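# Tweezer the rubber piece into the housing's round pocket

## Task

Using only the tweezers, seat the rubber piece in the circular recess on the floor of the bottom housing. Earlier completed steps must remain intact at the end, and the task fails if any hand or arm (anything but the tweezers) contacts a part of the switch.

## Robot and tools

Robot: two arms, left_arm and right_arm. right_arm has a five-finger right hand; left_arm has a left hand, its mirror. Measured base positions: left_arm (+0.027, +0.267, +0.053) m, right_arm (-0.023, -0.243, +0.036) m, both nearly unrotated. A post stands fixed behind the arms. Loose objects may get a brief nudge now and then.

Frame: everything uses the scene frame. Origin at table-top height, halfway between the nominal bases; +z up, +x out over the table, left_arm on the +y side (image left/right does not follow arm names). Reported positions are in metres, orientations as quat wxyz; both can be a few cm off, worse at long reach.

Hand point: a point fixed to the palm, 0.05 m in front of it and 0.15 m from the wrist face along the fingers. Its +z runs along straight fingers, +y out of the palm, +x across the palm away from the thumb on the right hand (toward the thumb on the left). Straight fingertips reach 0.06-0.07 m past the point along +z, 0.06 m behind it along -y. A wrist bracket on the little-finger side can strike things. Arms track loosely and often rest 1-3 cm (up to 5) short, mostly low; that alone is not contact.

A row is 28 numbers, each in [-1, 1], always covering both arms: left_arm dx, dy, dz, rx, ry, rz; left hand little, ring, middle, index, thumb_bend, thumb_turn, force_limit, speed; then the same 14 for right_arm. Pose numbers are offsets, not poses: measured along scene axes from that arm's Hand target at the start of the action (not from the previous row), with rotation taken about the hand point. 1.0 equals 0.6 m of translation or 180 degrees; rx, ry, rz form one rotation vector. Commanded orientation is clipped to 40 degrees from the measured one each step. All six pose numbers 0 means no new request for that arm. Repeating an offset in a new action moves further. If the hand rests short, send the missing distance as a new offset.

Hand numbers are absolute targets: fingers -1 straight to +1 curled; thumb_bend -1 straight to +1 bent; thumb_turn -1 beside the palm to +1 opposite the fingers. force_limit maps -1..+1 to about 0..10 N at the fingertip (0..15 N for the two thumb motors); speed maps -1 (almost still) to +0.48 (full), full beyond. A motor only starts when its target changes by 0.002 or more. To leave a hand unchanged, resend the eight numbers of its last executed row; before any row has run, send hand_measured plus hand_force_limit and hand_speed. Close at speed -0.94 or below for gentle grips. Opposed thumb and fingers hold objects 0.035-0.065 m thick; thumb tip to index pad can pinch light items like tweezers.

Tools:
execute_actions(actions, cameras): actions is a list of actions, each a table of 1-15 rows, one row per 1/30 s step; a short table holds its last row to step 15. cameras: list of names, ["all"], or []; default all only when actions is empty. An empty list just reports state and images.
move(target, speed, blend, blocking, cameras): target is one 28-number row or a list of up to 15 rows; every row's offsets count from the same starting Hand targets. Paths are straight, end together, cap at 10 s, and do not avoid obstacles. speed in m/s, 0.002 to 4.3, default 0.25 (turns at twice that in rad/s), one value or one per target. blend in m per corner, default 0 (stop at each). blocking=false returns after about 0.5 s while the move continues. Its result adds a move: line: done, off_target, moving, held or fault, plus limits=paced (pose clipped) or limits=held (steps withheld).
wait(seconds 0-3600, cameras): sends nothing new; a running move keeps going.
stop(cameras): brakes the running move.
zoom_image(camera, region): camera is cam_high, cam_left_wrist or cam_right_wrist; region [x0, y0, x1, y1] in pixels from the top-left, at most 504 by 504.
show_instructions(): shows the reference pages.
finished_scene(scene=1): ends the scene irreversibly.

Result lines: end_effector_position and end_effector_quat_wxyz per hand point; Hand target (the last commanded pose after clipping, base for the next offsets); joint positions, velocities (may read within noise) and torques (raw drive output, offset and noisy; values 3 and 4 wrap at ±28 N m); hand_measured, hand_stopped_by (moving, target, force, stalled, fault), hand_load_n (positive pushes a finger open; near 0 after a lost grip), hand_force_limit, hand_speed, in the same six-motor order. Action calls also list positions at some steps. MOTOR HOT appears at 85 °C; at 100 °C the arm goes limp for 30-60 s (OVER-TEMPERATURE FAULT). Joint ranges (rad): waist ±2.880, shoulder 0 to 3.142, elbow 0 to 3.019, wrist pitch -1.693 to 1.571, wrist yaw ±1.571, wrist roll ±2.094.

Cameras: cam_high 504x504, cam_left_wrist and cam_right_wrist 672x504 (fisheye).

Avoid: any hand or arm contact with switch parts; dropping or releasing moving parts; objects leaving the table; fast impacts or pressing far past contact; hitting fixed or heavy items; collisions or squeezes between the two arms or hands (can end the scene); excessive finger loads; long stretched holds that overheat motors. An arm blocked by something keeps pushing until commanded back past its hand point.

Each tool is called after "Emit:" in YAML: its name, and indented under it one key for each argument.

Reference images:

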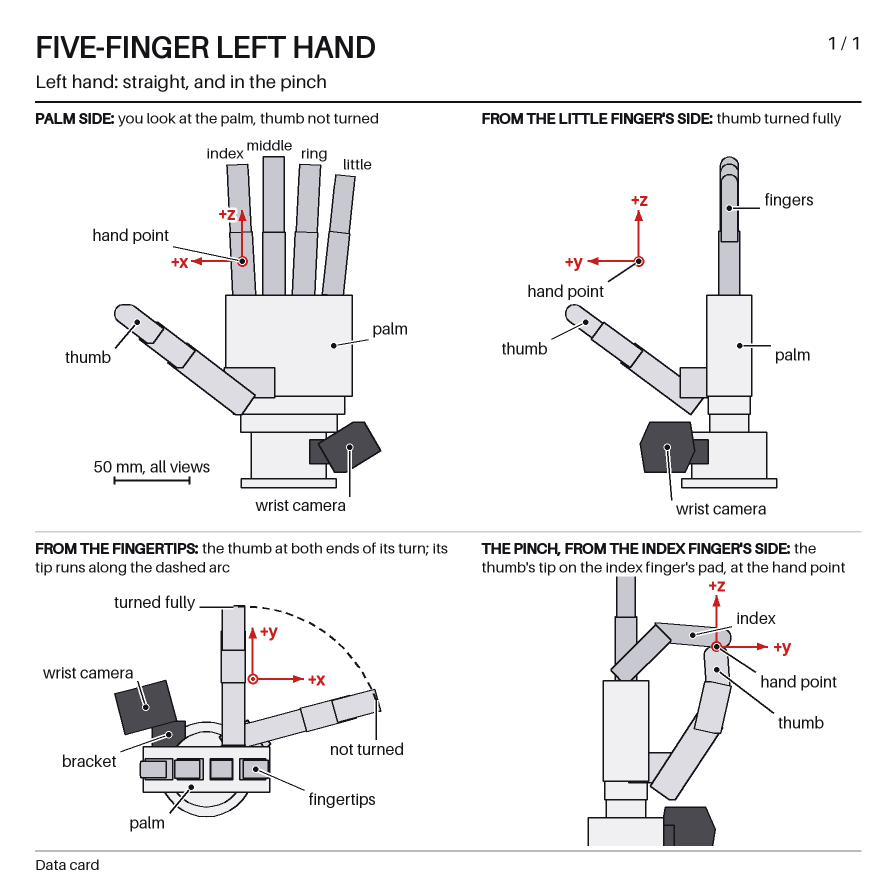

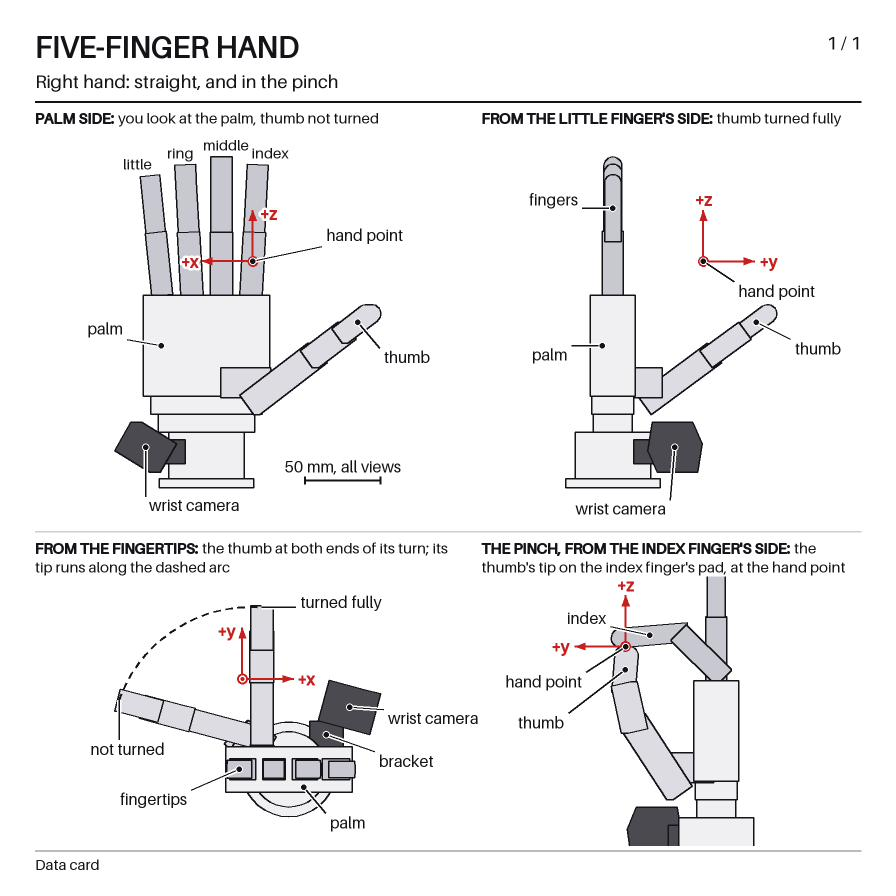

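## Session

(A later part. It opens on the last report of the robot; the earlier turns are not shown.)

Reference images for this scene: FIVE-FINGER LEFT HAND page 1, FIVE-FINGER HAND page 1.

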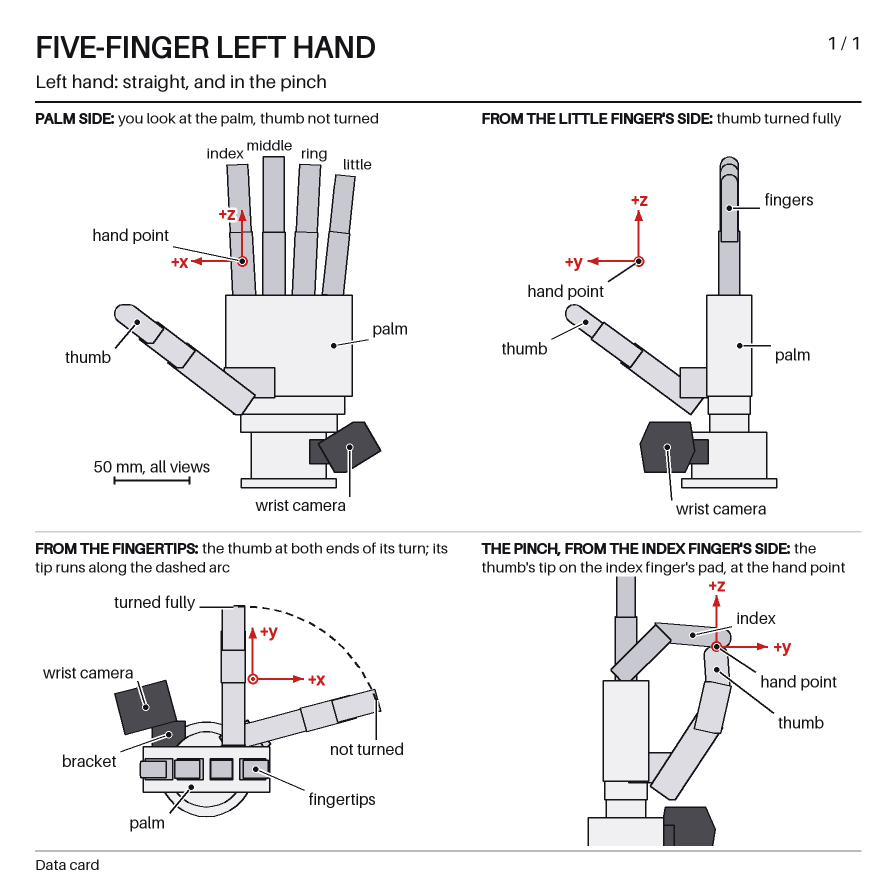

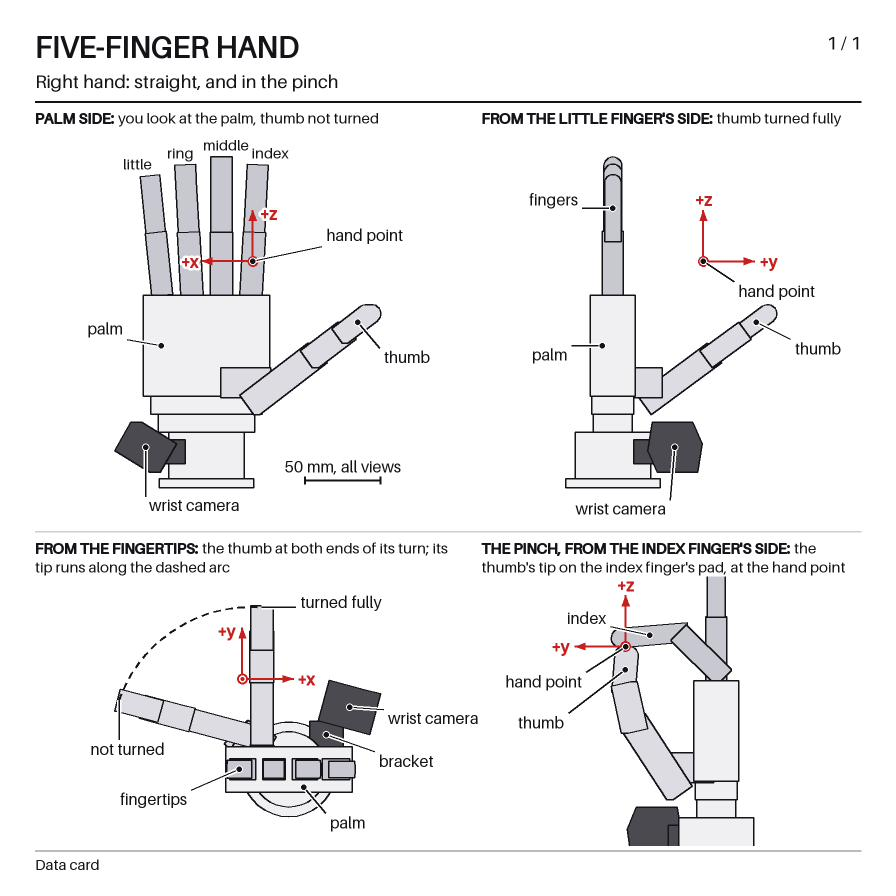

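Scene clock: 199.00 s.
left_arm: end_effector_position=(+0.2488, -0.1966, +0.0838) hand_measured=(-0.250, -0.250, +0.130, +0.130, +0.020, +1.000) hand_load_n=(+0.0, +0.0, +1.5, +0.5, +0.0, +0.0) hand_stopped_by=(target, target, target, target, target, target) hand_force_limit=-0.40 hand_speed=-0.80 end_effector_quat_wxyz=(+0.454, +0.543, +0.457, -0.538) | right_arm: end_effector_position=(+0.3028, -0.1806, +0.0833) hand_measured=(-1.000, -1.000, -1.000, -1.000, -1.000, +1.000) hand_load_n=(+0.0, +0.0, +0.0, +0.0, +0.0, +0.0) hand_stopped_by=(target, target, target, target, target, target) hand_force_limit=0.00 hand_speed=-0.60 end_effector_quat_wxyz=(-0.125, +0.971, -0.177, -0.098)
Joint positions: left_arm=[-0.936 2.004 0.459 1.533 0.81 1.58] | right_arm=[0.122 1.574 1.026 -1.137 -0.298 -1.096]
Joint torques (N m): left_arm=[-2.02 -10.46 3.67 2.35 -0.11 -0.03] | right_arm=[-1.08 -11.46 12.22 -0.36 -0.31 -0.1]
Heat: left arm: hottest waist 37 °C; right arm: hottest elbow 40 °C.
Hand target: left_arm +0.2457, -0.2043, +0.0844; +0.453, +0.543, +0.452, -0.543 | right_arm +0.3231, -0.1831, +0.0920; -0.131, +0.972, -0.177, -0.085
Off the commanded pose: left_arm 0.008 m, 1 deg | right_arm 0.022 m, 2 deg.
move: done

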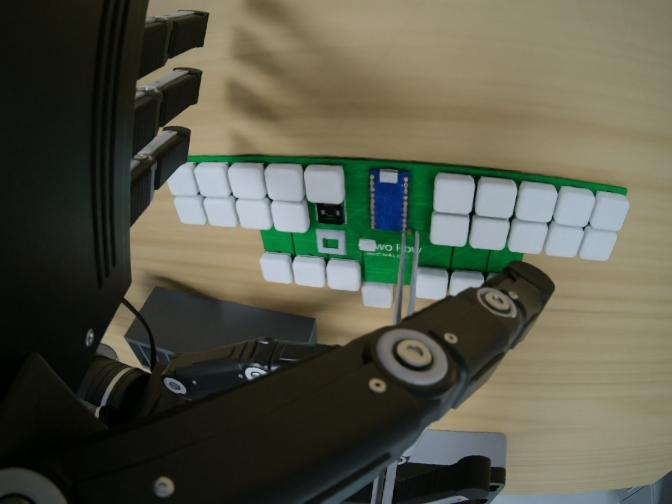

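Emit:
move:
  target:
    - [-0.0045,0.0025,-0.003,0,0,0,-0.25,-0.25,0.13,0.13,0.02,1,-0.4,-0.8, 0,0,0,0,0,0,-1,-1,-1,-1,-1,1,0,-0.6]
  speed: 0.04
  cameras: ["cam_right_wrist"]

Emit:
zoom_image:
  camera: "cam_right_wrist"
  region: [385, 210, 435, 260]

Scene clock: 200.00 s.
left_arm: end_effector_position=(+0.2482, -0.1972, +0.0838) hand_measured=(-0.250, -0.250, +0.130, +0.130, +0.020, +1.000) hand_load_n=(+0.0, +0.0, +1.5, +1.0, +0.0, +0.0) hand_stopped_by=(target, target, target, target, target, target) hand_force_limit=-0.40 hand_speed=-0.80 end_effector_quat_wxyz=(+0.454, +0.543, +0.458, -0.538) | right_arm: end_effector_position=(+0.3028, -0.1806, +0.0833) hand_measured=(-1.000, -1.000, -1.000, -1.000, -1.000, +1.000) hand_load_n=(+0.0, +0.0, +0.0, +0.0, +0.0, +0.0) hand_stopped_by=(target, target, target, target, target, target) hand_force_limit=0.00 hand_speed=-0.60 end_effector_quat_wxyz=(-0.125, +0.971, -0.177, -0.098)
Joint positions: left_arm=[-0.939 2.004 0.459 1.533 0.807 1.58] | right_arm=[0.122 1.574 1.026 -1.137 -0.298 -1.096]
Joint torques (N m): left_arm=[-2.02 -9.88 3.08 2.81 -0.12 -0.04] | right_arm=[-0.97 -11.4 12.21 -0.38 -0.31 -0.1]
Heat: left arm: hottest waist 37 °C; right arm: hottest elbow 40 °C.
Hand target: left_arm +0.2430, -0.2028, +0.0826; +0.453, +0.543, +0.452, -0.543 | right_arm +0.3231, -0.1831, +0.0920; -0.131, +0.972, -0.177, -0.085
Off the commanded pose: left_arm 0.008 m, 1 deg | right_arm 0.022 m, 2 deg.
move: done

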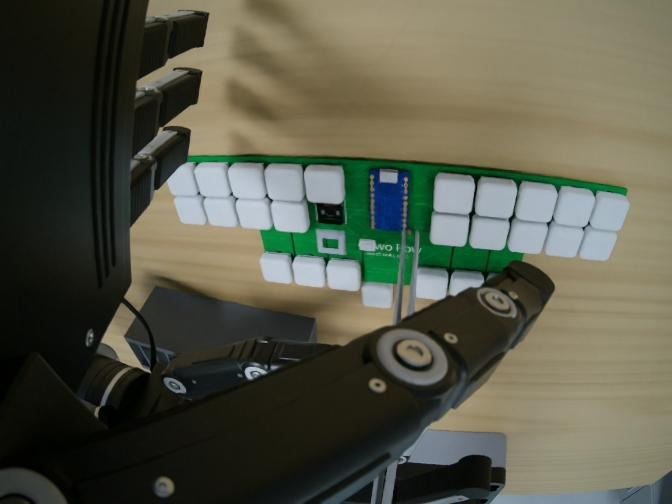

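Scaled by 10.080 from the camera's image (finer frame: 960x720).

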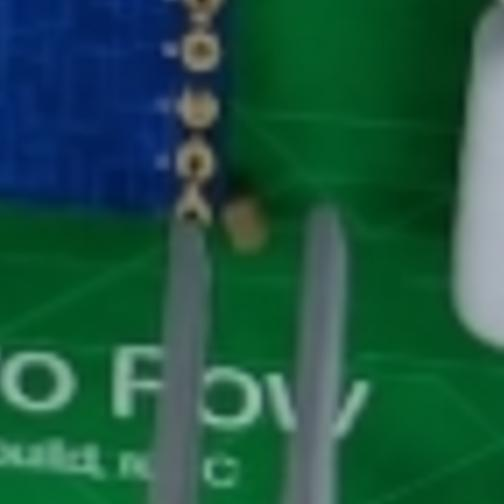

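Emit:
move:
  target:
    - [-0.006,-0.001,-0.005,0,0,0,-0.25,-0.25,0.13,0.13,0.02,1,-0.4,-0.8, 0,0,0,0,0,0,-1,-1,-1,-1,-1,1,0,-0.6]
  speed: 0.04
  cameras: ["cam_right_wrist"]

Emit:
zoom_image:
  camera: "cam_right_wrist"
  region: [385, 210, 435, 260]

Scene clock: 201.07 s.
left_arm: end_effector_position=(+0.2447, -0.1986, +0.0816) hand_measured=(-0.250, -0.250, +0.130, +0.130, +0.020, +1.000) hand_load_n=(+0.0, +0.0, +1.5, +1.0, +0.0, +0.0) hand_stopped_by=(target, target, target, target, target, target) hand_force_limit=-0.40 hand_speed=-0.80 end_effector_quat_wxyz=(+0.455, +0.543, +0.456, -0.538) | right_arm: end_effector_position=(+0.3028, -0.1806, +0.0833) hand_measured=(-1.000, -1.000, -1.000, -1.000, -1.000, +1.000) hand_load_n=(+0.0, +0.0, +0.0, +0.0, +0.0, +0.0) hand_stopped_by=(target, target, target, target, target, target) hand_force_limit=0.00 hand_speed=-0.60 end_effector_quat_wxyz=(-0.125, +0.971, -0.177, -0.098)
Joint positions: left_arm=[-0.95 2.017 0.459 1.549 0.797 1.58] | right_arm=[0.122 1.574 1.026 -1.137 -0.298 -1.096]
Joint torques (N m): left_arm=[-2.08 -10.05 2.85 2.73 -0.12 -0.05] | right_arm=[-1.03 -11.4 12.21 -0.35 -0.31 -0.1]
Heat: left arm: hottest waist 37 °C; right arm: hottest elbow 40 °C.
Hand target: left_arm +0.2395, -0.2033, +0.0796; +0.453, +0.543, +0.452, -0.543 | right_arm +0.3231, -0.1831, +0.0920; -0.131, +0.972, -0.177, -0.085
Off the commanded pose: left_arm 0.007 m, 1 deg | right_arm 0.022 m, 2 deg.
move: done

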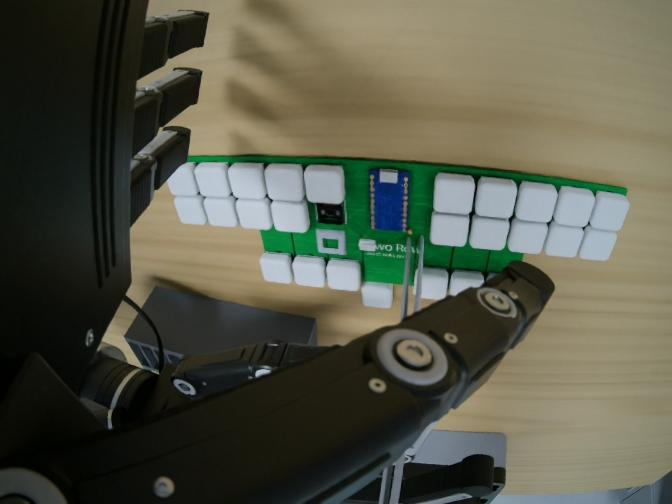

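Scaled by 10.080 from the camera's image (finer frame: 960x720).

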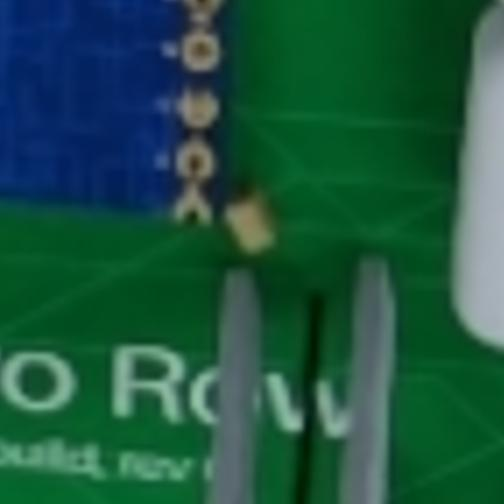

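Emit:
move:
  target:
    - [0,0,0.012,0,0,0,-0.25,-0.25,0.13,0.13,0.02,1,-0.4,-0.8, 0,0,0,0,0,0,-1,-1,-1,-1,-1,1,0,-0.6]
    - [0.020,0.015,0.008,0,0,0,-0.25,-0.25,0.13,0.13,0.02,1,-0.4,-0.8, 0,0,0,0,0,0,-1,-1,-1,-1,-1,1,0,-0.6]
  speed: 0.05
  cameras: ["cam_right_wrist"]

Emit:
zoom_image:
  camera: "cam_right_wrist"
  region: [385, 210, 435, 260]

Scene clock: 203.87 s.
left_arm: end_effector_position=(+0.2454, -0.1965, +0.0853) hand_measured=(-0.250, -0.250, +0.130, +0.130, +0.020, +1.000) hand_load_n=(+0.0, +0.0, +1.5, +1.0, +0.0, +0.0) hand_stopped_by=(target, target, target, target, target, target) hand_force_limit=-0.40 hand_speed=-0.80 end_effector_quat_wxyz=(+0.452, +0.547, +0.448, -0.543) | right_arm: end_effector_position=(+0.3028, -0.1806, +0.0833) hand_measured=(-1.000, -1.000, -1.000, -1.000, -1.000, +1.000) hand_load_n=(+0.0, +0.0, +0.0, +0.0, +0.0, +0.0) hand_stopped_by=(target, target, target, target, target, target) hand_force_limit=0.00 hand_speed=-0.60 end_effector_quat_wxyz=(-0.125, +0.971, -0.177, -0.098)
Joint positions: left_arm=[-0.933 2.009 0.459 1.549 0.834 1.58] | right_arm=[0.122 1.574 1.026 -1.137 -0.298 -1.096]
Joint torques (N m): left_arm=[0.62 -11.05 2.55 2.17 0.19 -0.03] | right_arm=[-1.03 -11.52 12.21 -0.36 -0.31 -0.1]
Heat: left arm: hottest waist 37 °C; right arm: hottest elbow 40 °C.
Hand target: left_arm +0.2515, -0.1943, +0.0843; +0.453, +0.543, +0.453, -0.543 | right_arm +0.3231, -0.1831, +0.0920; -0.131, +0.972, -0.177, -0.085
Off the commanded pose: left_arm 0.006 m, 1 deg | right_arm 0.022 m, 2 deg.
move: done

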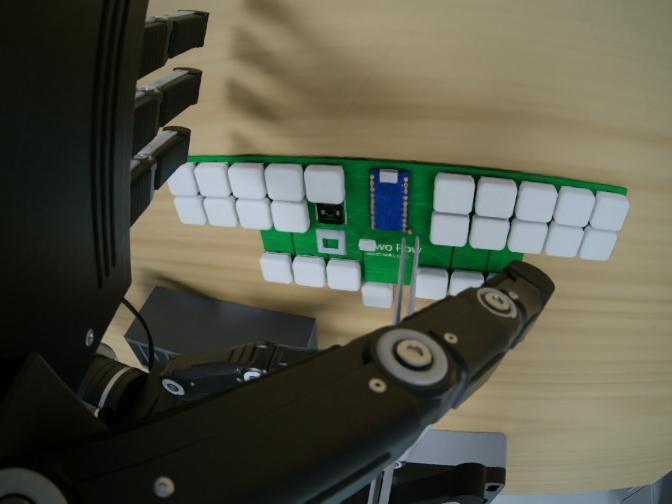

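Scaled by 10.080 from the camera's image (finer frame: 960x720).

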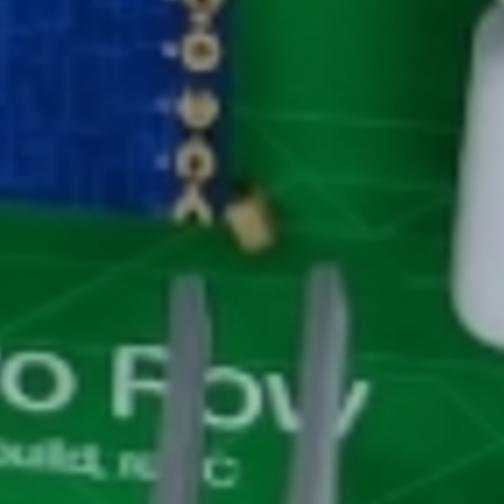

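Emit:
move:
  target:
    - [0,0,-0.007,0,0,0,-0.25,-0.25,0.13,0.13,0.02,1,-0.4,-0.8, 0,0,0,0,0,0,-1,-1,-1,-1,-1,1,0,-0.6]
  speed: 0.04
  cameras: ["cam_right_wrist"]

Emit:
zoom_image:
  camera: "cam_right_wrist"
  region: [385, 210, 435, 260]

Scene clock: 205.13 s.
left_arm: end_effector_position=(+0.2451, -0.1961, +0.0829) hand_measured=(-0.250, -0.250, +0.130, +0.130, +0.020, +1.000) hand_load_n=(+0.0, +0.0, +1.5, +1.0, +0.0, +0.0) hand_stopped_by=(target, target, target, target, target, target) hand_force_limit=-0.40 hand_speed=-0.80 end_effector_quat_wxyz=(+0.451, +0.547, +0.450, -0.543) | right_arm: end_effector_position=(+0.3028, -0.1806, +0.0833) hand_measured=(-1.000, -1.000, -1.000, -1.000, -1.000, +1.000) hand_load_n=(+0.0, +0.0, +0.0, +0.5, +0.0, +0.0) hand_stopped_by=(target, target, target, target, target, target) hand_force_limit=0.00 hand_speed=-0.60 end_effector_quat_wxyz=(-0.125, +0.971, -0.177, -0.098)
Joint positions: left_arm=[-0.933 2.014 0.459 1.549 0.834 1.58] | right_arm=[0.122 1.574 1.026 -1.137 -0.298 -1.096]
Joint torques (N m): left_arm=[0.67 -9.88 2.78 2.67 0.2 -0.04] | right_arm=[-0.97 -11.4 12.21 -0.36 -0.31 -0.09]
Heat: left arm: hottest waist 37 °C; right arm: hottest elbow 40 °C.
Hand target: left_arm +0.2515, -0.1943, +0.0802; +0.453, +0.543, +0.453, -0.543 | right_arm +0.3231, -0.1831, +0.0920; -0.131, +0.972, -0.177, -0.085
Off the commanded pose: left_arm 0.007 m, 1 deg | right_arm 0.022 m, 2 deg.
move: done

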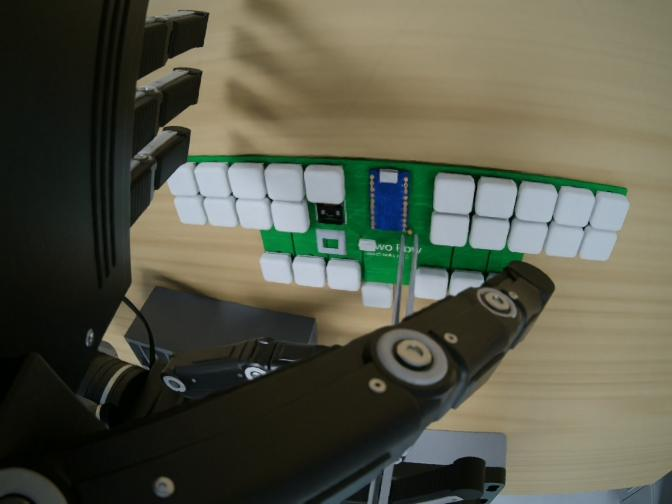

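Scaled by 10.080 from the camera's image (finer frame: 960x720).

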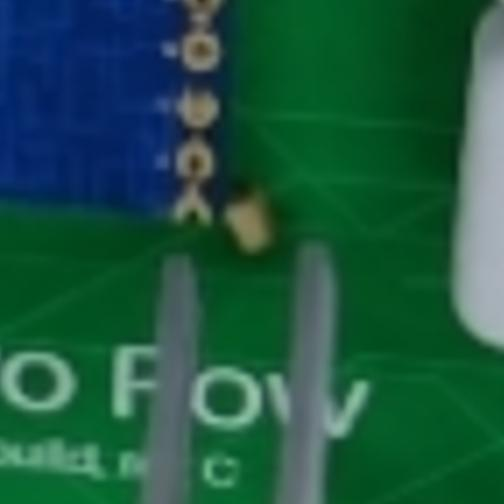

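Emit:
move:
  target:
    - [0.001,-0.001,-0.004,0,0,0,-0.25,-0.25,0.13,0.13,0.02,1,-0.4,-0.8, 0,0,0,0,0,0,-1,-1,-1,-1,-1,1,0,-0.6]
  speed: 0.04
  cameras: ["cam_right_wrist"]

Emit:
zoom_image:
  camera: "cam_right_wrist"
  region: [385, 210, 435, 260]

Scene clock: 206.23 s.
left_arm: end_effector_position=(+0.2445, -0.1955, +0.0799) hand_measured=(-0.250, -0.250, +0.130, +0.130, +0.020, +1.000) hand_load_n=(+0.0, +0.0, +2.0, +1.0, +0.0, +0.0) hand_stopped_by=(target, target, target, target, target, target) hand_force_limit=-0.40 hand_speed=-0.80 end_effector_quat_wxyz=(+0.449, +0.548, +0.451, -0.543) | right_arm: end_effector_position=(+0.3028, -0.1806, +0.0833) hand_measured=(-1.000, -1.000, -1.000, -1.000, -1.000, +1.000) hand_load_n=(+0.0, +0.0, +0.0, +0.0, +0.0, +0.0) hand_stopped_by=(target, target, target, target, target, target) hand_force_limit=0.00 hand_speed=-0.60 end_effector_quat_wxyz=(-0.125, +0.971, -0.177, -0.098)
Joint positions: left_arm=[-0.933 2.023 0.459 1.555 0.835 1.58] | right_arm=[0.122 1.574 1.026 -1.137 -0.298 -1.096]
Joint torques (N m): left_arm=[0.73 -9.82 3.08 2.69 0.19 -0.03] | right_arm=[-1.03 -11.46 12.22 -0.36 -0.31 -0.1]
Heat: left arm: hottest waist 37 °C; right arm: hottest elbow 40 °C.
Hand target: left_arm +0.2521, -0.1949, +0.0776; +0.453, +0.543, +0.453, -0.543 | right_arm +0.3231, -0.1831, +0.0920; -0.131, +0.972, -0.177, -0.085
Off the commanded pose: left_arm 0.008 m, 1 deg | right_arm 0.022 m, 2 deg.
move: done

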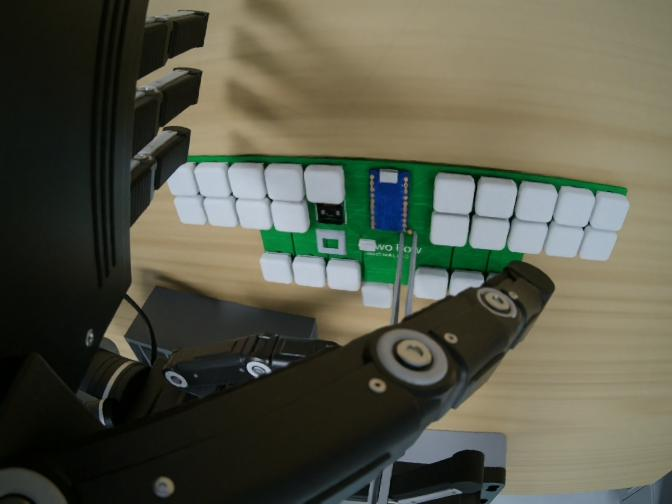

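Scaled by 10.080 from the camera's image (finer frame: 960x720).

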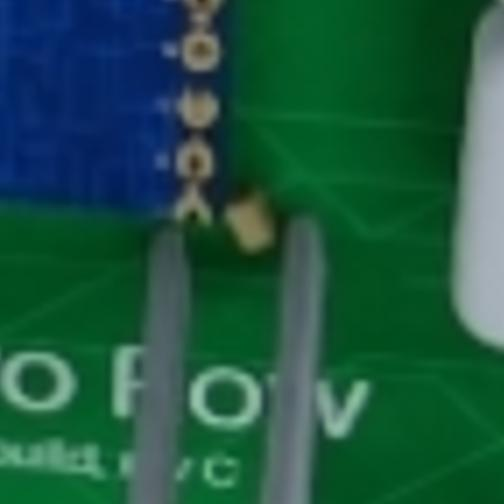

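Emit:
move:
  target:
    - [0.004,-0.0055,0.001,0,0,0,-0.25,-0.25,0.13,0.13,0.02,1,-0.4,-0.8, 0,0,0,0,0,0,-1,-1,-1,-1,-1,1,0,-0.6]
  speed: 0.04
  cameras: ["cam_right_wrist"]

Emit:
zoom_image:
  camera: "cam_right_wrist"
  region: [385, 210, 435, 260]

Scene clock: 207.60 s.
left_arm: end_effector_position=(+0.2461, -0.1977, +0.0815) hand_measured=(-0.250, -0.250, +0.130, +0.130, +0.020, +1.000) hand_load_n=(+0.0, +0.0, +1.5, +1.0, +0.0, +0.0) hand_stopped_by=(target, target, target, target, target, target) hand_force_limit=-0.40 hand_speed=-0.80 end_effector_quat_wxyz=(+0.451, +0.548, +0.449, -0.543) | right_arm: end_effector_position=(+0.3028, -0.1806, +0.0833) hand_measured=(-1.000, -1.000, -1.000, -1.000, -1.000, +1.000) hand_load_n=(+0.0, +0.0, +0.0, +0.0, -0.5, +0.0) hand_stopped_by=(target, target, target, target, target, target) hand_force_limit=0.00 hand_speed=-0.60 end_effector_quat_wxyz=(-0.125, +0.971, -0.177, -0.098)
Joint positions: left_arm=[-0.933 2.023 0.465 1.555 0.835 1.58] | right_arm=[0.122 1.574 1.026 -1.137 -0.298 -1.096]
Joint torques (N m): left_arm=[0.62 -9.93 3.43 2.25 0.17 -0.04] | right_arm=[-1.03 -11.46 12.22 -0.35 -0.31 -0.1]
Heat: left arm: hottest waist 37 °C; right arm: hottest elbow 40 °C.
Hand target: left_arm +0.2545, -0.1982, +0.0782; +0.453, +0.543, +0.453, -0.543 | right_arm +0.3231, -0.1831, +0.0920; -0.131, +0.972, -0.177, -0.085
Off the commanded pose: left_arm 0.009 m, 1 deg | right_arm 0.022 m, 2 deg.
move: done

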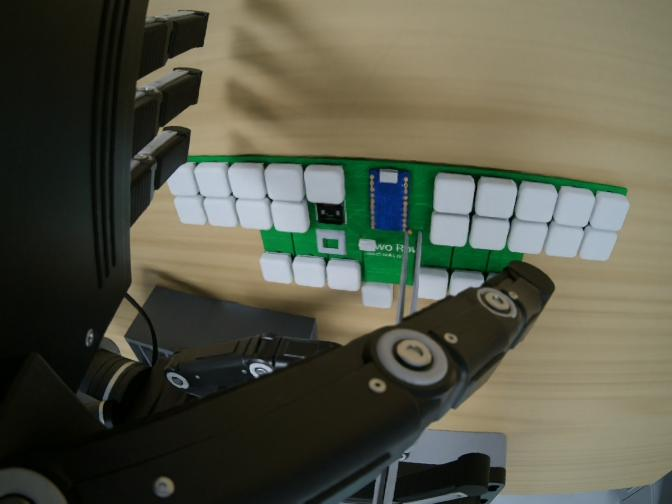

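Scaled by 10.080 from the camera's image (finer frame: 960x720).

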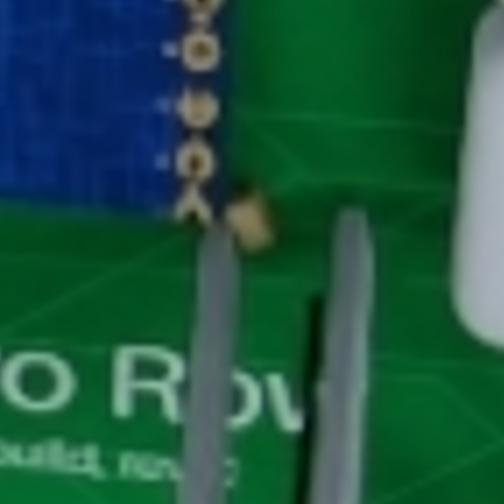

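Emit:
move:
  target:
    - [0,0,-0.0025,0,0,0,-0.25,-0.25,0.13,0.13,0.02,1,-0.4,-0.8, 0,0,0,0,0,0,-1,-1,-1,-1,-1,1,0,-0.6]
  speed: 0.04
  cameras: ["cam_right_wrist"]

Emit:
zoom_image:
  camera: "cam_right_wrist"
  region: [385, 210, 435, 260]

Scene clock: 209.03 s.
left_arm: end_effector_position=(+0.2463, -0.1979, +0.0801) hand_measured=(-0.250, -0.250, +0.130, +0.130, +0.020, +1.000) hand_load_n=(+0.0, +0.0, +2.0, +1.0, +0.5, +0.0) hand_stopped_by=(target, target, target, target, target, target) hand_force_limit=-0.40 hand_speed=-0.80 end_effector_quat_wxyz=(+0.451, +0.548, +0.449, -0.543) | right_arm: end_effector_position=(+0.3028, -0.1806, +0.0833) hand_measured=(-1.000, -1.000, -1.000, -1.000, -1.000, +1.000) hand_load_n=(+0.0, +0.0, +0.0, +0.0, +0.0, +0.0) hand_stopped_by=(target, target, target, target, target, target) hand_force_limit=0.00 hand_speed=-0.60 end_effector_quat_wxyz=(-0.125, +0.971, -0.177, -0.098)
Joint positions: left_arm=[-0.933 2.027 0.467 1.555 0.835 1.58] | right_arm=[0.122 1.574 1.026 -1.137 -0.298 -1.096]
Joint torques (N m): left_arm=[0.67 -9.88 3.38 2.44 0.18 -0.04] | right_arm=[-1.03 -11.46 12.22 -0.36 -0.31 -0.1]
Heat: left arm: hottest waist 37 °C; right arm: hottest elbow 40 °C.
Hand target: left_arm +0.2545, -0.1983, +0.0769; +0.453, +0.543, +0.452, -0.543 | right_arm +0.3231, -0.1831, +0.0920; -0.131, +0.972, -0.177, -0.085
Off the commanded pose: left_arm 0.009 m, 1 deg | right_arm 0.022 m, 2 deg.
move: done

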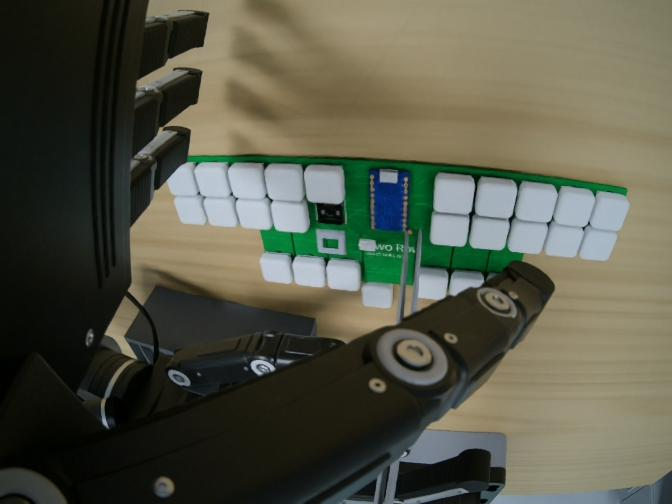

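Scaled by 10.080 from the camera's image (finer frame: 960x720).

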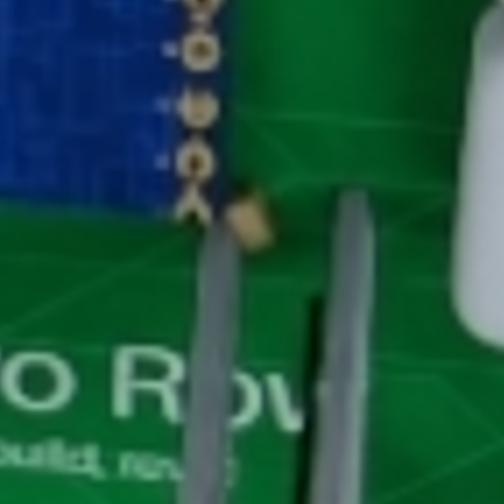

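Emit:
move:
  target:
    - [0,0,0,0,0,0,-0.25,-0.25,0.165,0.165,0.02,1,-0.2,-0.9, 0,0,0,0,0,0,-1,-1,-1,-1,-1,1,0,-0.6]
  speed: 0.04
  cameras: ["cam_right_wrist"]

Emit:
zoom_image:
  camera: "cam_right_wrist"
  region: [385, 210, 435, 260]

Scene clock: 210.53 s.
left_arm: end_effector_position=(+0.2463, -0.1979, +0.0801) hand_measured=(-0.250, -0.250, +0.164, +0.164, +0.020, +1.000) hand_load_n=(+0.0, +0.0, +3.0, +1.5, +1.0, +0.0) hand_stopped_by=(target, target, target, target, target, target) hand_force_limit=-0.20 hand_speed=-0.90 end_effector_quat_wxyz=(+0.451, +0.548, +0.449, -0.543) | right_arm: end_effector_position=(+0.3028, -0.1806, +0.0833) hand_measured=(-1.000, -1.000, -1.000, -1.000, -1.000, +1.000) hand_load_n=(+0.0, +0.0, +0.0, +0.0, +0.0, +0.0) hand_stopped_by=(target, target, target, target, target, target) hand_force_limit=0.00 hand_speed=-0.60 end_effector_quat_wxyz=(-0.125, +0.971, -0.177, -0.098)
Joint positions: left_arm=[-0.933 2.027 0.467 1.555 0.835 1.58] | right_arm=[0.122 1.574 1.026 -1.137 -0.298 -1.096]
Joint torques (N m): left_arm=[0.67 -10.05 3.41 2.41 0.17 -0.04] | right_arm=[-1.03 -11.4 12.21 -0.36 -0.31 -0.1]
Heat: left arm: hottest waist 37 °C; right arm: hottest elbow 40 °C.
Hand target: left_arm +0.2545, -0.1983, +0.0769; +0.453, +0.543, +0.452, -0.543 | right_arm +0.3231, -0.1831, +0.0920; -0.131, +0.972, -0.177, -0.085
Off the commanded pose: left_arm 0.009 m, 1 deg | right_arm 0.022 m, 2 deg.
move: done

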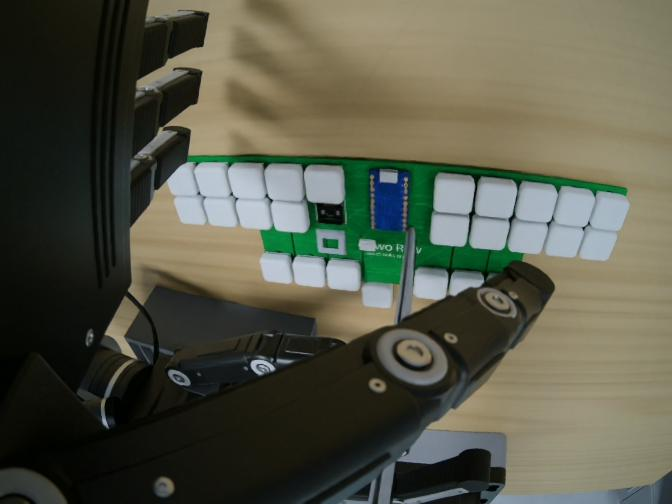

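Scaled by 10.080 from the camera's image (finer frame: 960x720).

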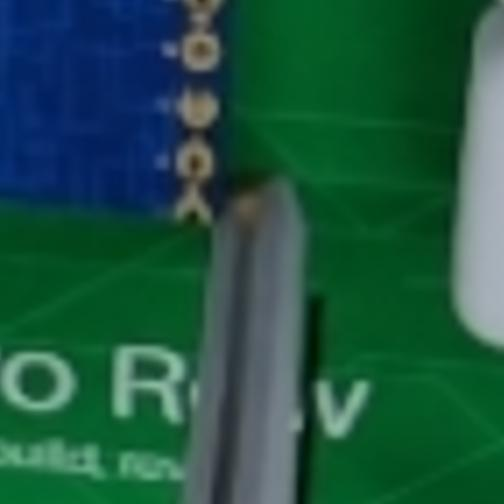

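Emit:
move:
  target:
    - [0,0,0.03,0,0,0,-0.25,-0.25,0.165,0.165,0.02,1,-0.2,-0.9, 0,0,0,0,0,0,-1,-1,-1,-1,-1,1,0,-0.6]
  speed: 0.04
  cameras: ["cam_right_wrist"]

Emit:
zoom_image:
  camera: "cam_right_wrist"
  region: [375, 210, 435, 270]

Scene clock: 212.17 s.
left_arm: end_effector_position=(+0.2487, -0.2011, +0.0965) hand_measured=(-0.250, -0.250, +0.164, +0.164, +0.020, +1.000) hand_load_n=(+0.0, +0.0, +3.5, +1.5, +1.0, +0.0) hand_stopped_by=(target, target, target, target, target, target) hand_force_limit=-0.20 hand_speed=-0.90 end_effector_quat_wxyz=(+0.456, +0.547, +0.444, -0.543) | right_arm: end_effector_position=(+0.3028, -0.1806, +0.0833) hand_measured=(-1.000, -1.000, -1.000, -1.000, -1.000, +1.000) hand_load_n=(+0.0, +0.0, +0.0, +0.0, -0.5, +0.0) hand_stopped_by=(target, target, target, target, target, target) hand_force_limit=0.00 hand_speed=-0.60 end_effector_quat_wxyz=(-0.125, +0.971, -0.177, -0.098)
Joint positions: left_arm=[-0.933 1.974 0.467 1.517 0.835 1.58] | right_arm=[0.122 1.574 1.026 -1.137 -0.298 -1.096]
Joint torques (N m): left_arm=[0.5 -11.58 2.74 1.62 0.16 -0.04] | right_arm=[-1.08 -11.46 12.21 -0.35 -0.31 -0.1]
Heat: left arm: hottest waist 37 °C; right arm: hottest elbow 40 °C.
Hand target: left_arm +0.2545, -0.1983, +0.0949; +0.453, +0.543, +0.452, -0.543 | right_arm +0.3231, -0.1831, +0.0920; -0.131, +0.972, -0.177, -0.085
Off the commanded pose: left_arm 0.007 m, 1 deg | right_arm 0.022 m, 2 deg.
move: done

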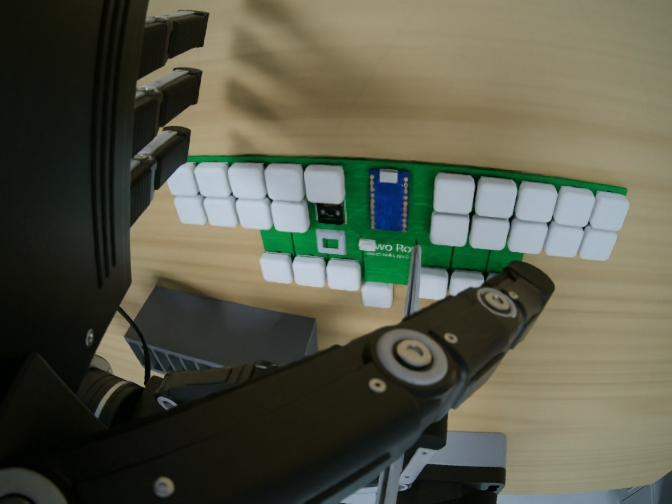

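Scaled by 8.400 from the camera's image (finer frame: 960x720).

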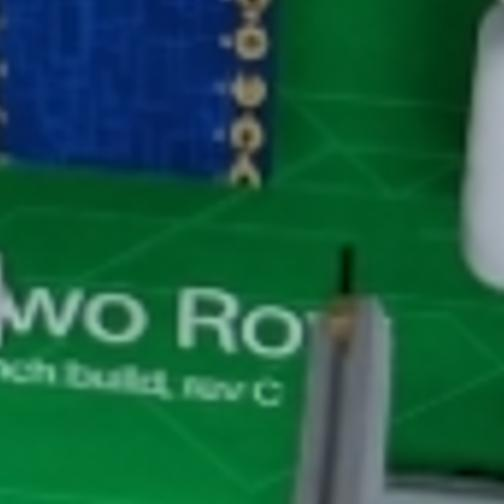

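Emit:
zoom_image:
  camera: "cam_right_wrist"
  region: [400, 232, 430, 262]

Emit:
zoom_image:
  camera: "cam_right_wrist"
  region: [308, 188, 353, 233]

Scaled by 16.800 from the camera's image (finer frame: 960x720).

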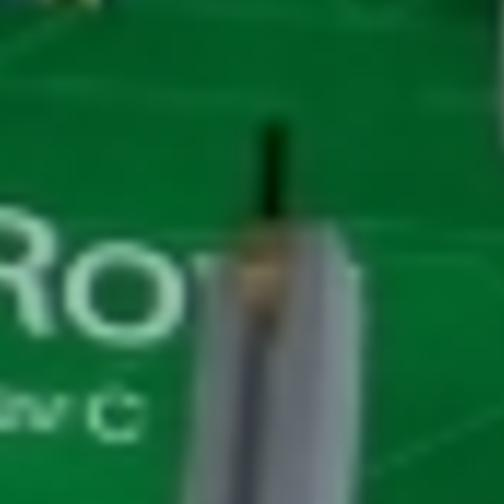

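Scaled by 11.200 from the camera's image (finer frame: 960x720).

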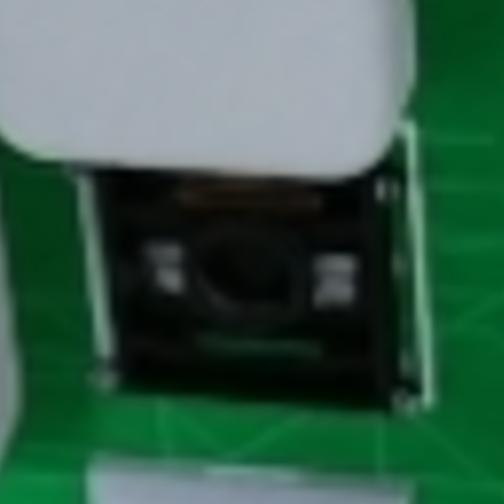

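Emit:
wait:
  seconds: 0.1
  cameras: ["cam_high","cam_left_wrist"]

Scene clock: 215.67 s.
left_arm: end_effector_position=(+0.2487, -0.2011, +0.0965) hand_measured=(-0.250, -0.250, +0.164, +0.164, +0.020, +1.000) hand_load_n=(+0.0, +0.0, +3.5, +1.5, +1.0, +0.0) hand_stopped_by=(target, target, target, target, target, target) hand_force_limit=-0.20 hand_speed=-0.90 end_effector_quat_wxyz=(+0.456, +0.547, +0.444, -0.543) | right_arm: end_effector_position=(+0.3028, -0.1806, +0.0833) hand_measured=(-1.000, -1.000, -1.000, -1.000, -1.000, +1.000) hand_load_n=(+0.0, +0.0, +0.0, +0.0, +0.0, +0.0) hand_stopped_by=(target, target, target, target, target, target) hand_force_limit=0.00 hand_speed=-0.60 end_effector_quat_wxyz=(-0.125, +0.971, -0.177, -0.098)
Joint positions: left_arm=[-0.933 1.974 0.467 1.517 0.835 1.58] | right_arm=[0.122 1.574 1.026 -1.137 -0.298 -1.096]
Joint torques (N m): left_arm=[0.67 -11.75 2.78 1.62 0.15 -0.04] | right_arm=[-0.97 -11.4 12.21 -0.35 -0.31 -0.1]
Heat: left arm: hottest waist 37 °C; right arm: hottest elbow 40 °C.
Hand target: left_arm +0.2545, -0.1983, +0.0950; +0.454, +0.543, +0.452, -0.543 | right_arm +0.3231, -0.1831, +0.0920; -0.131, +0.972, -0.177, -0.085
Off the commanded pose: left_arm 0.007 m, 1 deg | right_arm 0.022 m, 2 deg.
wait: 0.10 s; at rest from the start

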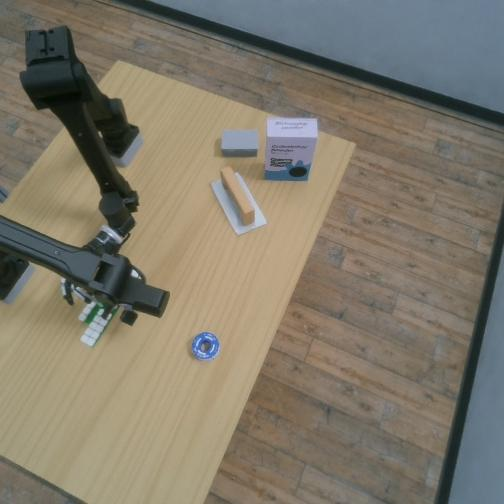

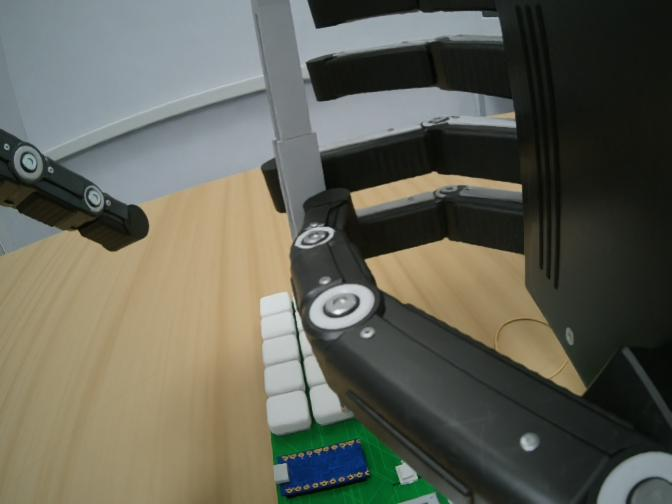

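Emit:
wait:
  seconds: 0.1
  cameras: ["all"]

Scene clock: 217.23 s.
left_arm: end_effector_position=(+0.2487, -0.2011, +0.0965) hand_measured=(-0.250, -0.250, +0.164, +0.164, +0.020, +1.000) hand_load_n=(+0.0, +0.0, +3.0, +1.5, +1.0, +0.0) hand_stopped_by=(target, target, target, target, target, target) hand_force_limit=-0.20 hand_speed=-0.90 end_effector_quat_wxyz=(+0.456, +0.547, +0.444, -0.543) | right_arm: end_effector_position=(+0.3028, -0.1806, +0.0833) hand_measured=(-1.000, -1.000, -1.000, -1.000, -1.000, +1.000) hand_load_n=(+0.0, +0.0, +0.0, +0.0, -0.5, -0.5) hand_stopped_by=(target, target, target, target, target, target) hand_force_limit=0.00 hand_speed=-0.60 end_effector_quat_wxyz=(-0.125, +0.971, -0.177, -0.098)
Joint positions: left_arm=[-0.933 1.974 0.467 1.517 0.835 1.58] | right_arm=[0.122 1.574 1.026 -1.137 -0.298 -1.096]
Joint torques (N m): left_arm=[0.62 -11.87 2.76 1.59 0.16 -0.03] | right_arm=[-0.97 -11.4 12.22 -0.36 -0.31 -0.1]
Heat: left arm: hottest waist 37 °C; right arm: hottest elbow 40 °C.
Hand target: left_arm +0.2545, -0.1983, +0.0950; +0.454, +0.543, +0.452, -0.543 | right_arm +0.3231, -0.1831, +0.0920; -0.131, +0.972, -0.177, -0.085
Off the commanded pose: left_arm 0.007 m, 1 deg | right_arm 0.022 m, 2 deg.
wait: 0.10 s; at rest from the start

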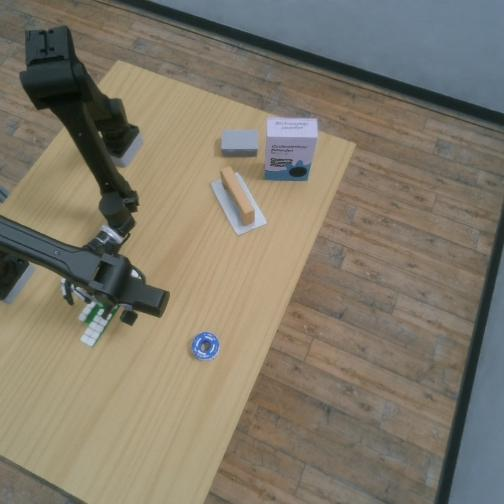

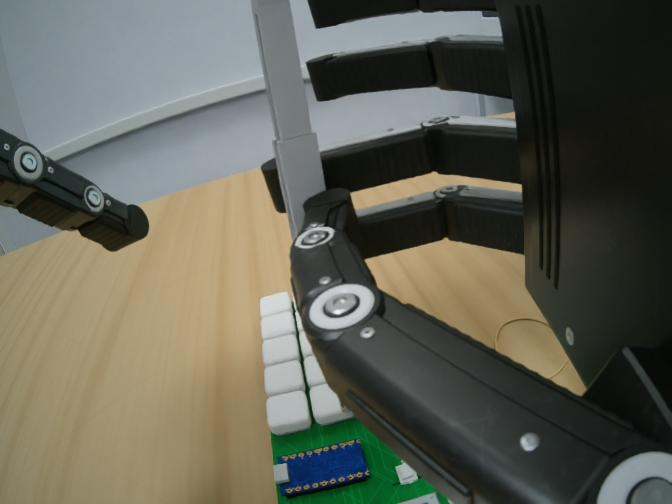

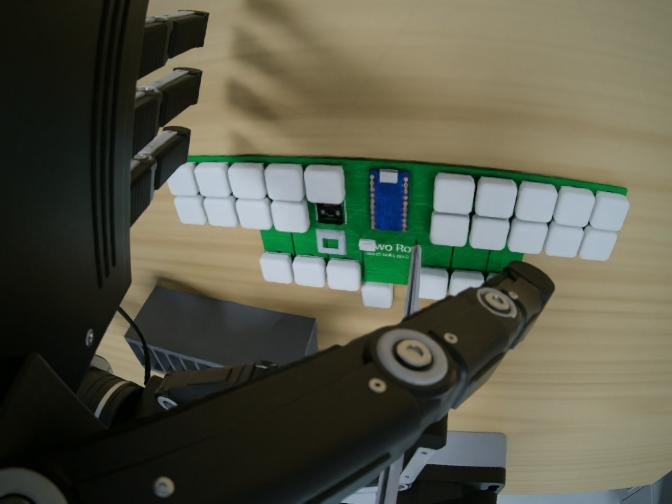

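Emit:
move:
  target: [0,0,0,0,0,0,-0.25,-0.25,0.165,0.165,0.02,1,-0.2,-0.9,0.05,0,0.0083,0,0,0,-1,-1,-1,-1,-1,1,0,-0.6]
  speed: 0.06
  cameras: ["cam_right_wrist"]

Emit:
zoom_image:
  camera: "cam_right_wrist"
  region: [300, 200, 460, 320]

Scene clock: 220.40 s.
left_arm: end_effector_position=(+0.2487, -0.2011, +0.0965) hand_measured=(-0.250, -0.250, +0.164, +0.164, +0.020, +1.000) hand_load_n=(+0.0, +0.0, +3.0, +1.5, +1.0, +0.0) hand_stopped_by=(target, target, target, target, target, target) hand_force_limit=-0.20 hand_speed=-0.90 end_effector_quat_wxyz=(+0.456, +0.547, +0.444, -0.543) | right_arm: end_effector_position=(+0.3330, -0.1798, +0.0883) hand_measured=(-1.000, -1.000, -1.000, -1.000, -1.000, +1.000) hand_load_n=(+0.0, +0.5, +0.0, +0.0, +0.0, +0.0) hand_stopped_by=(target, target, target, target, target, target) hand_force_limit=0.00 hand_speed=-0.60 end_effector_quat_wxyz=(-0.125, +0.971, -0.177, -0.099)
Joint positions: left_arm=[-0.933 1.974 0.467 1.517 0.835 1.58] | right_arm=[0.114 1.638 1.121 -1.171 -0.298 -1.104]
Joint torques (N m): left_arm=[0.79 -11.75 2.74 1.63 0.15 -0.04] | right_arm=[-1.03 -12.69 12.41 -0.39 -0.27 -0.09]
Heat: left arm: hottest waist 37 °C; right arm: hottest elbow 40 °C.
Hand target: left_arm +0.2545, -0.1983, +0.0950; +0.454, +0.543, +0.452, -0.543 | right_arm +0.3532, -0.1832, +0.0969; -0.131, +0.972, -0.177, -0.085
Off the commanded pose: left_arm 0.007 m, 1 deg | right_arm 0.022 m, 2 deg.
move: off_target (right_arm)

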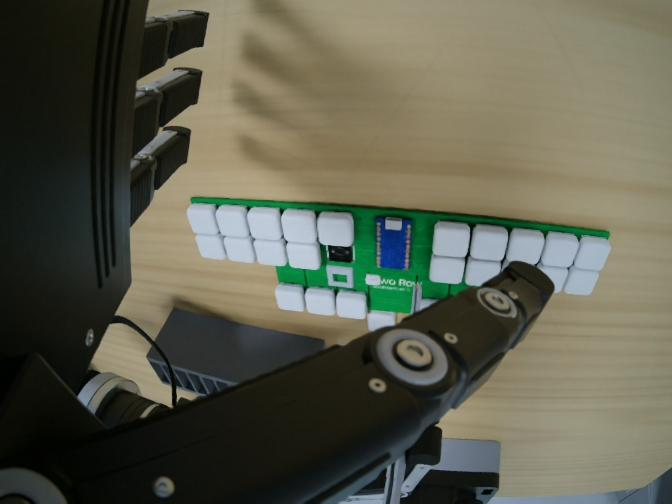

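Scaled by 3.150 from the camera's image (finer frame: 960x720).

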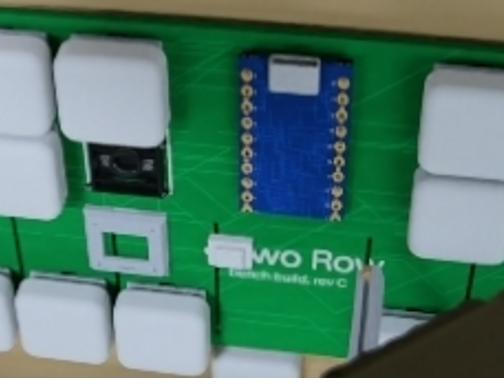

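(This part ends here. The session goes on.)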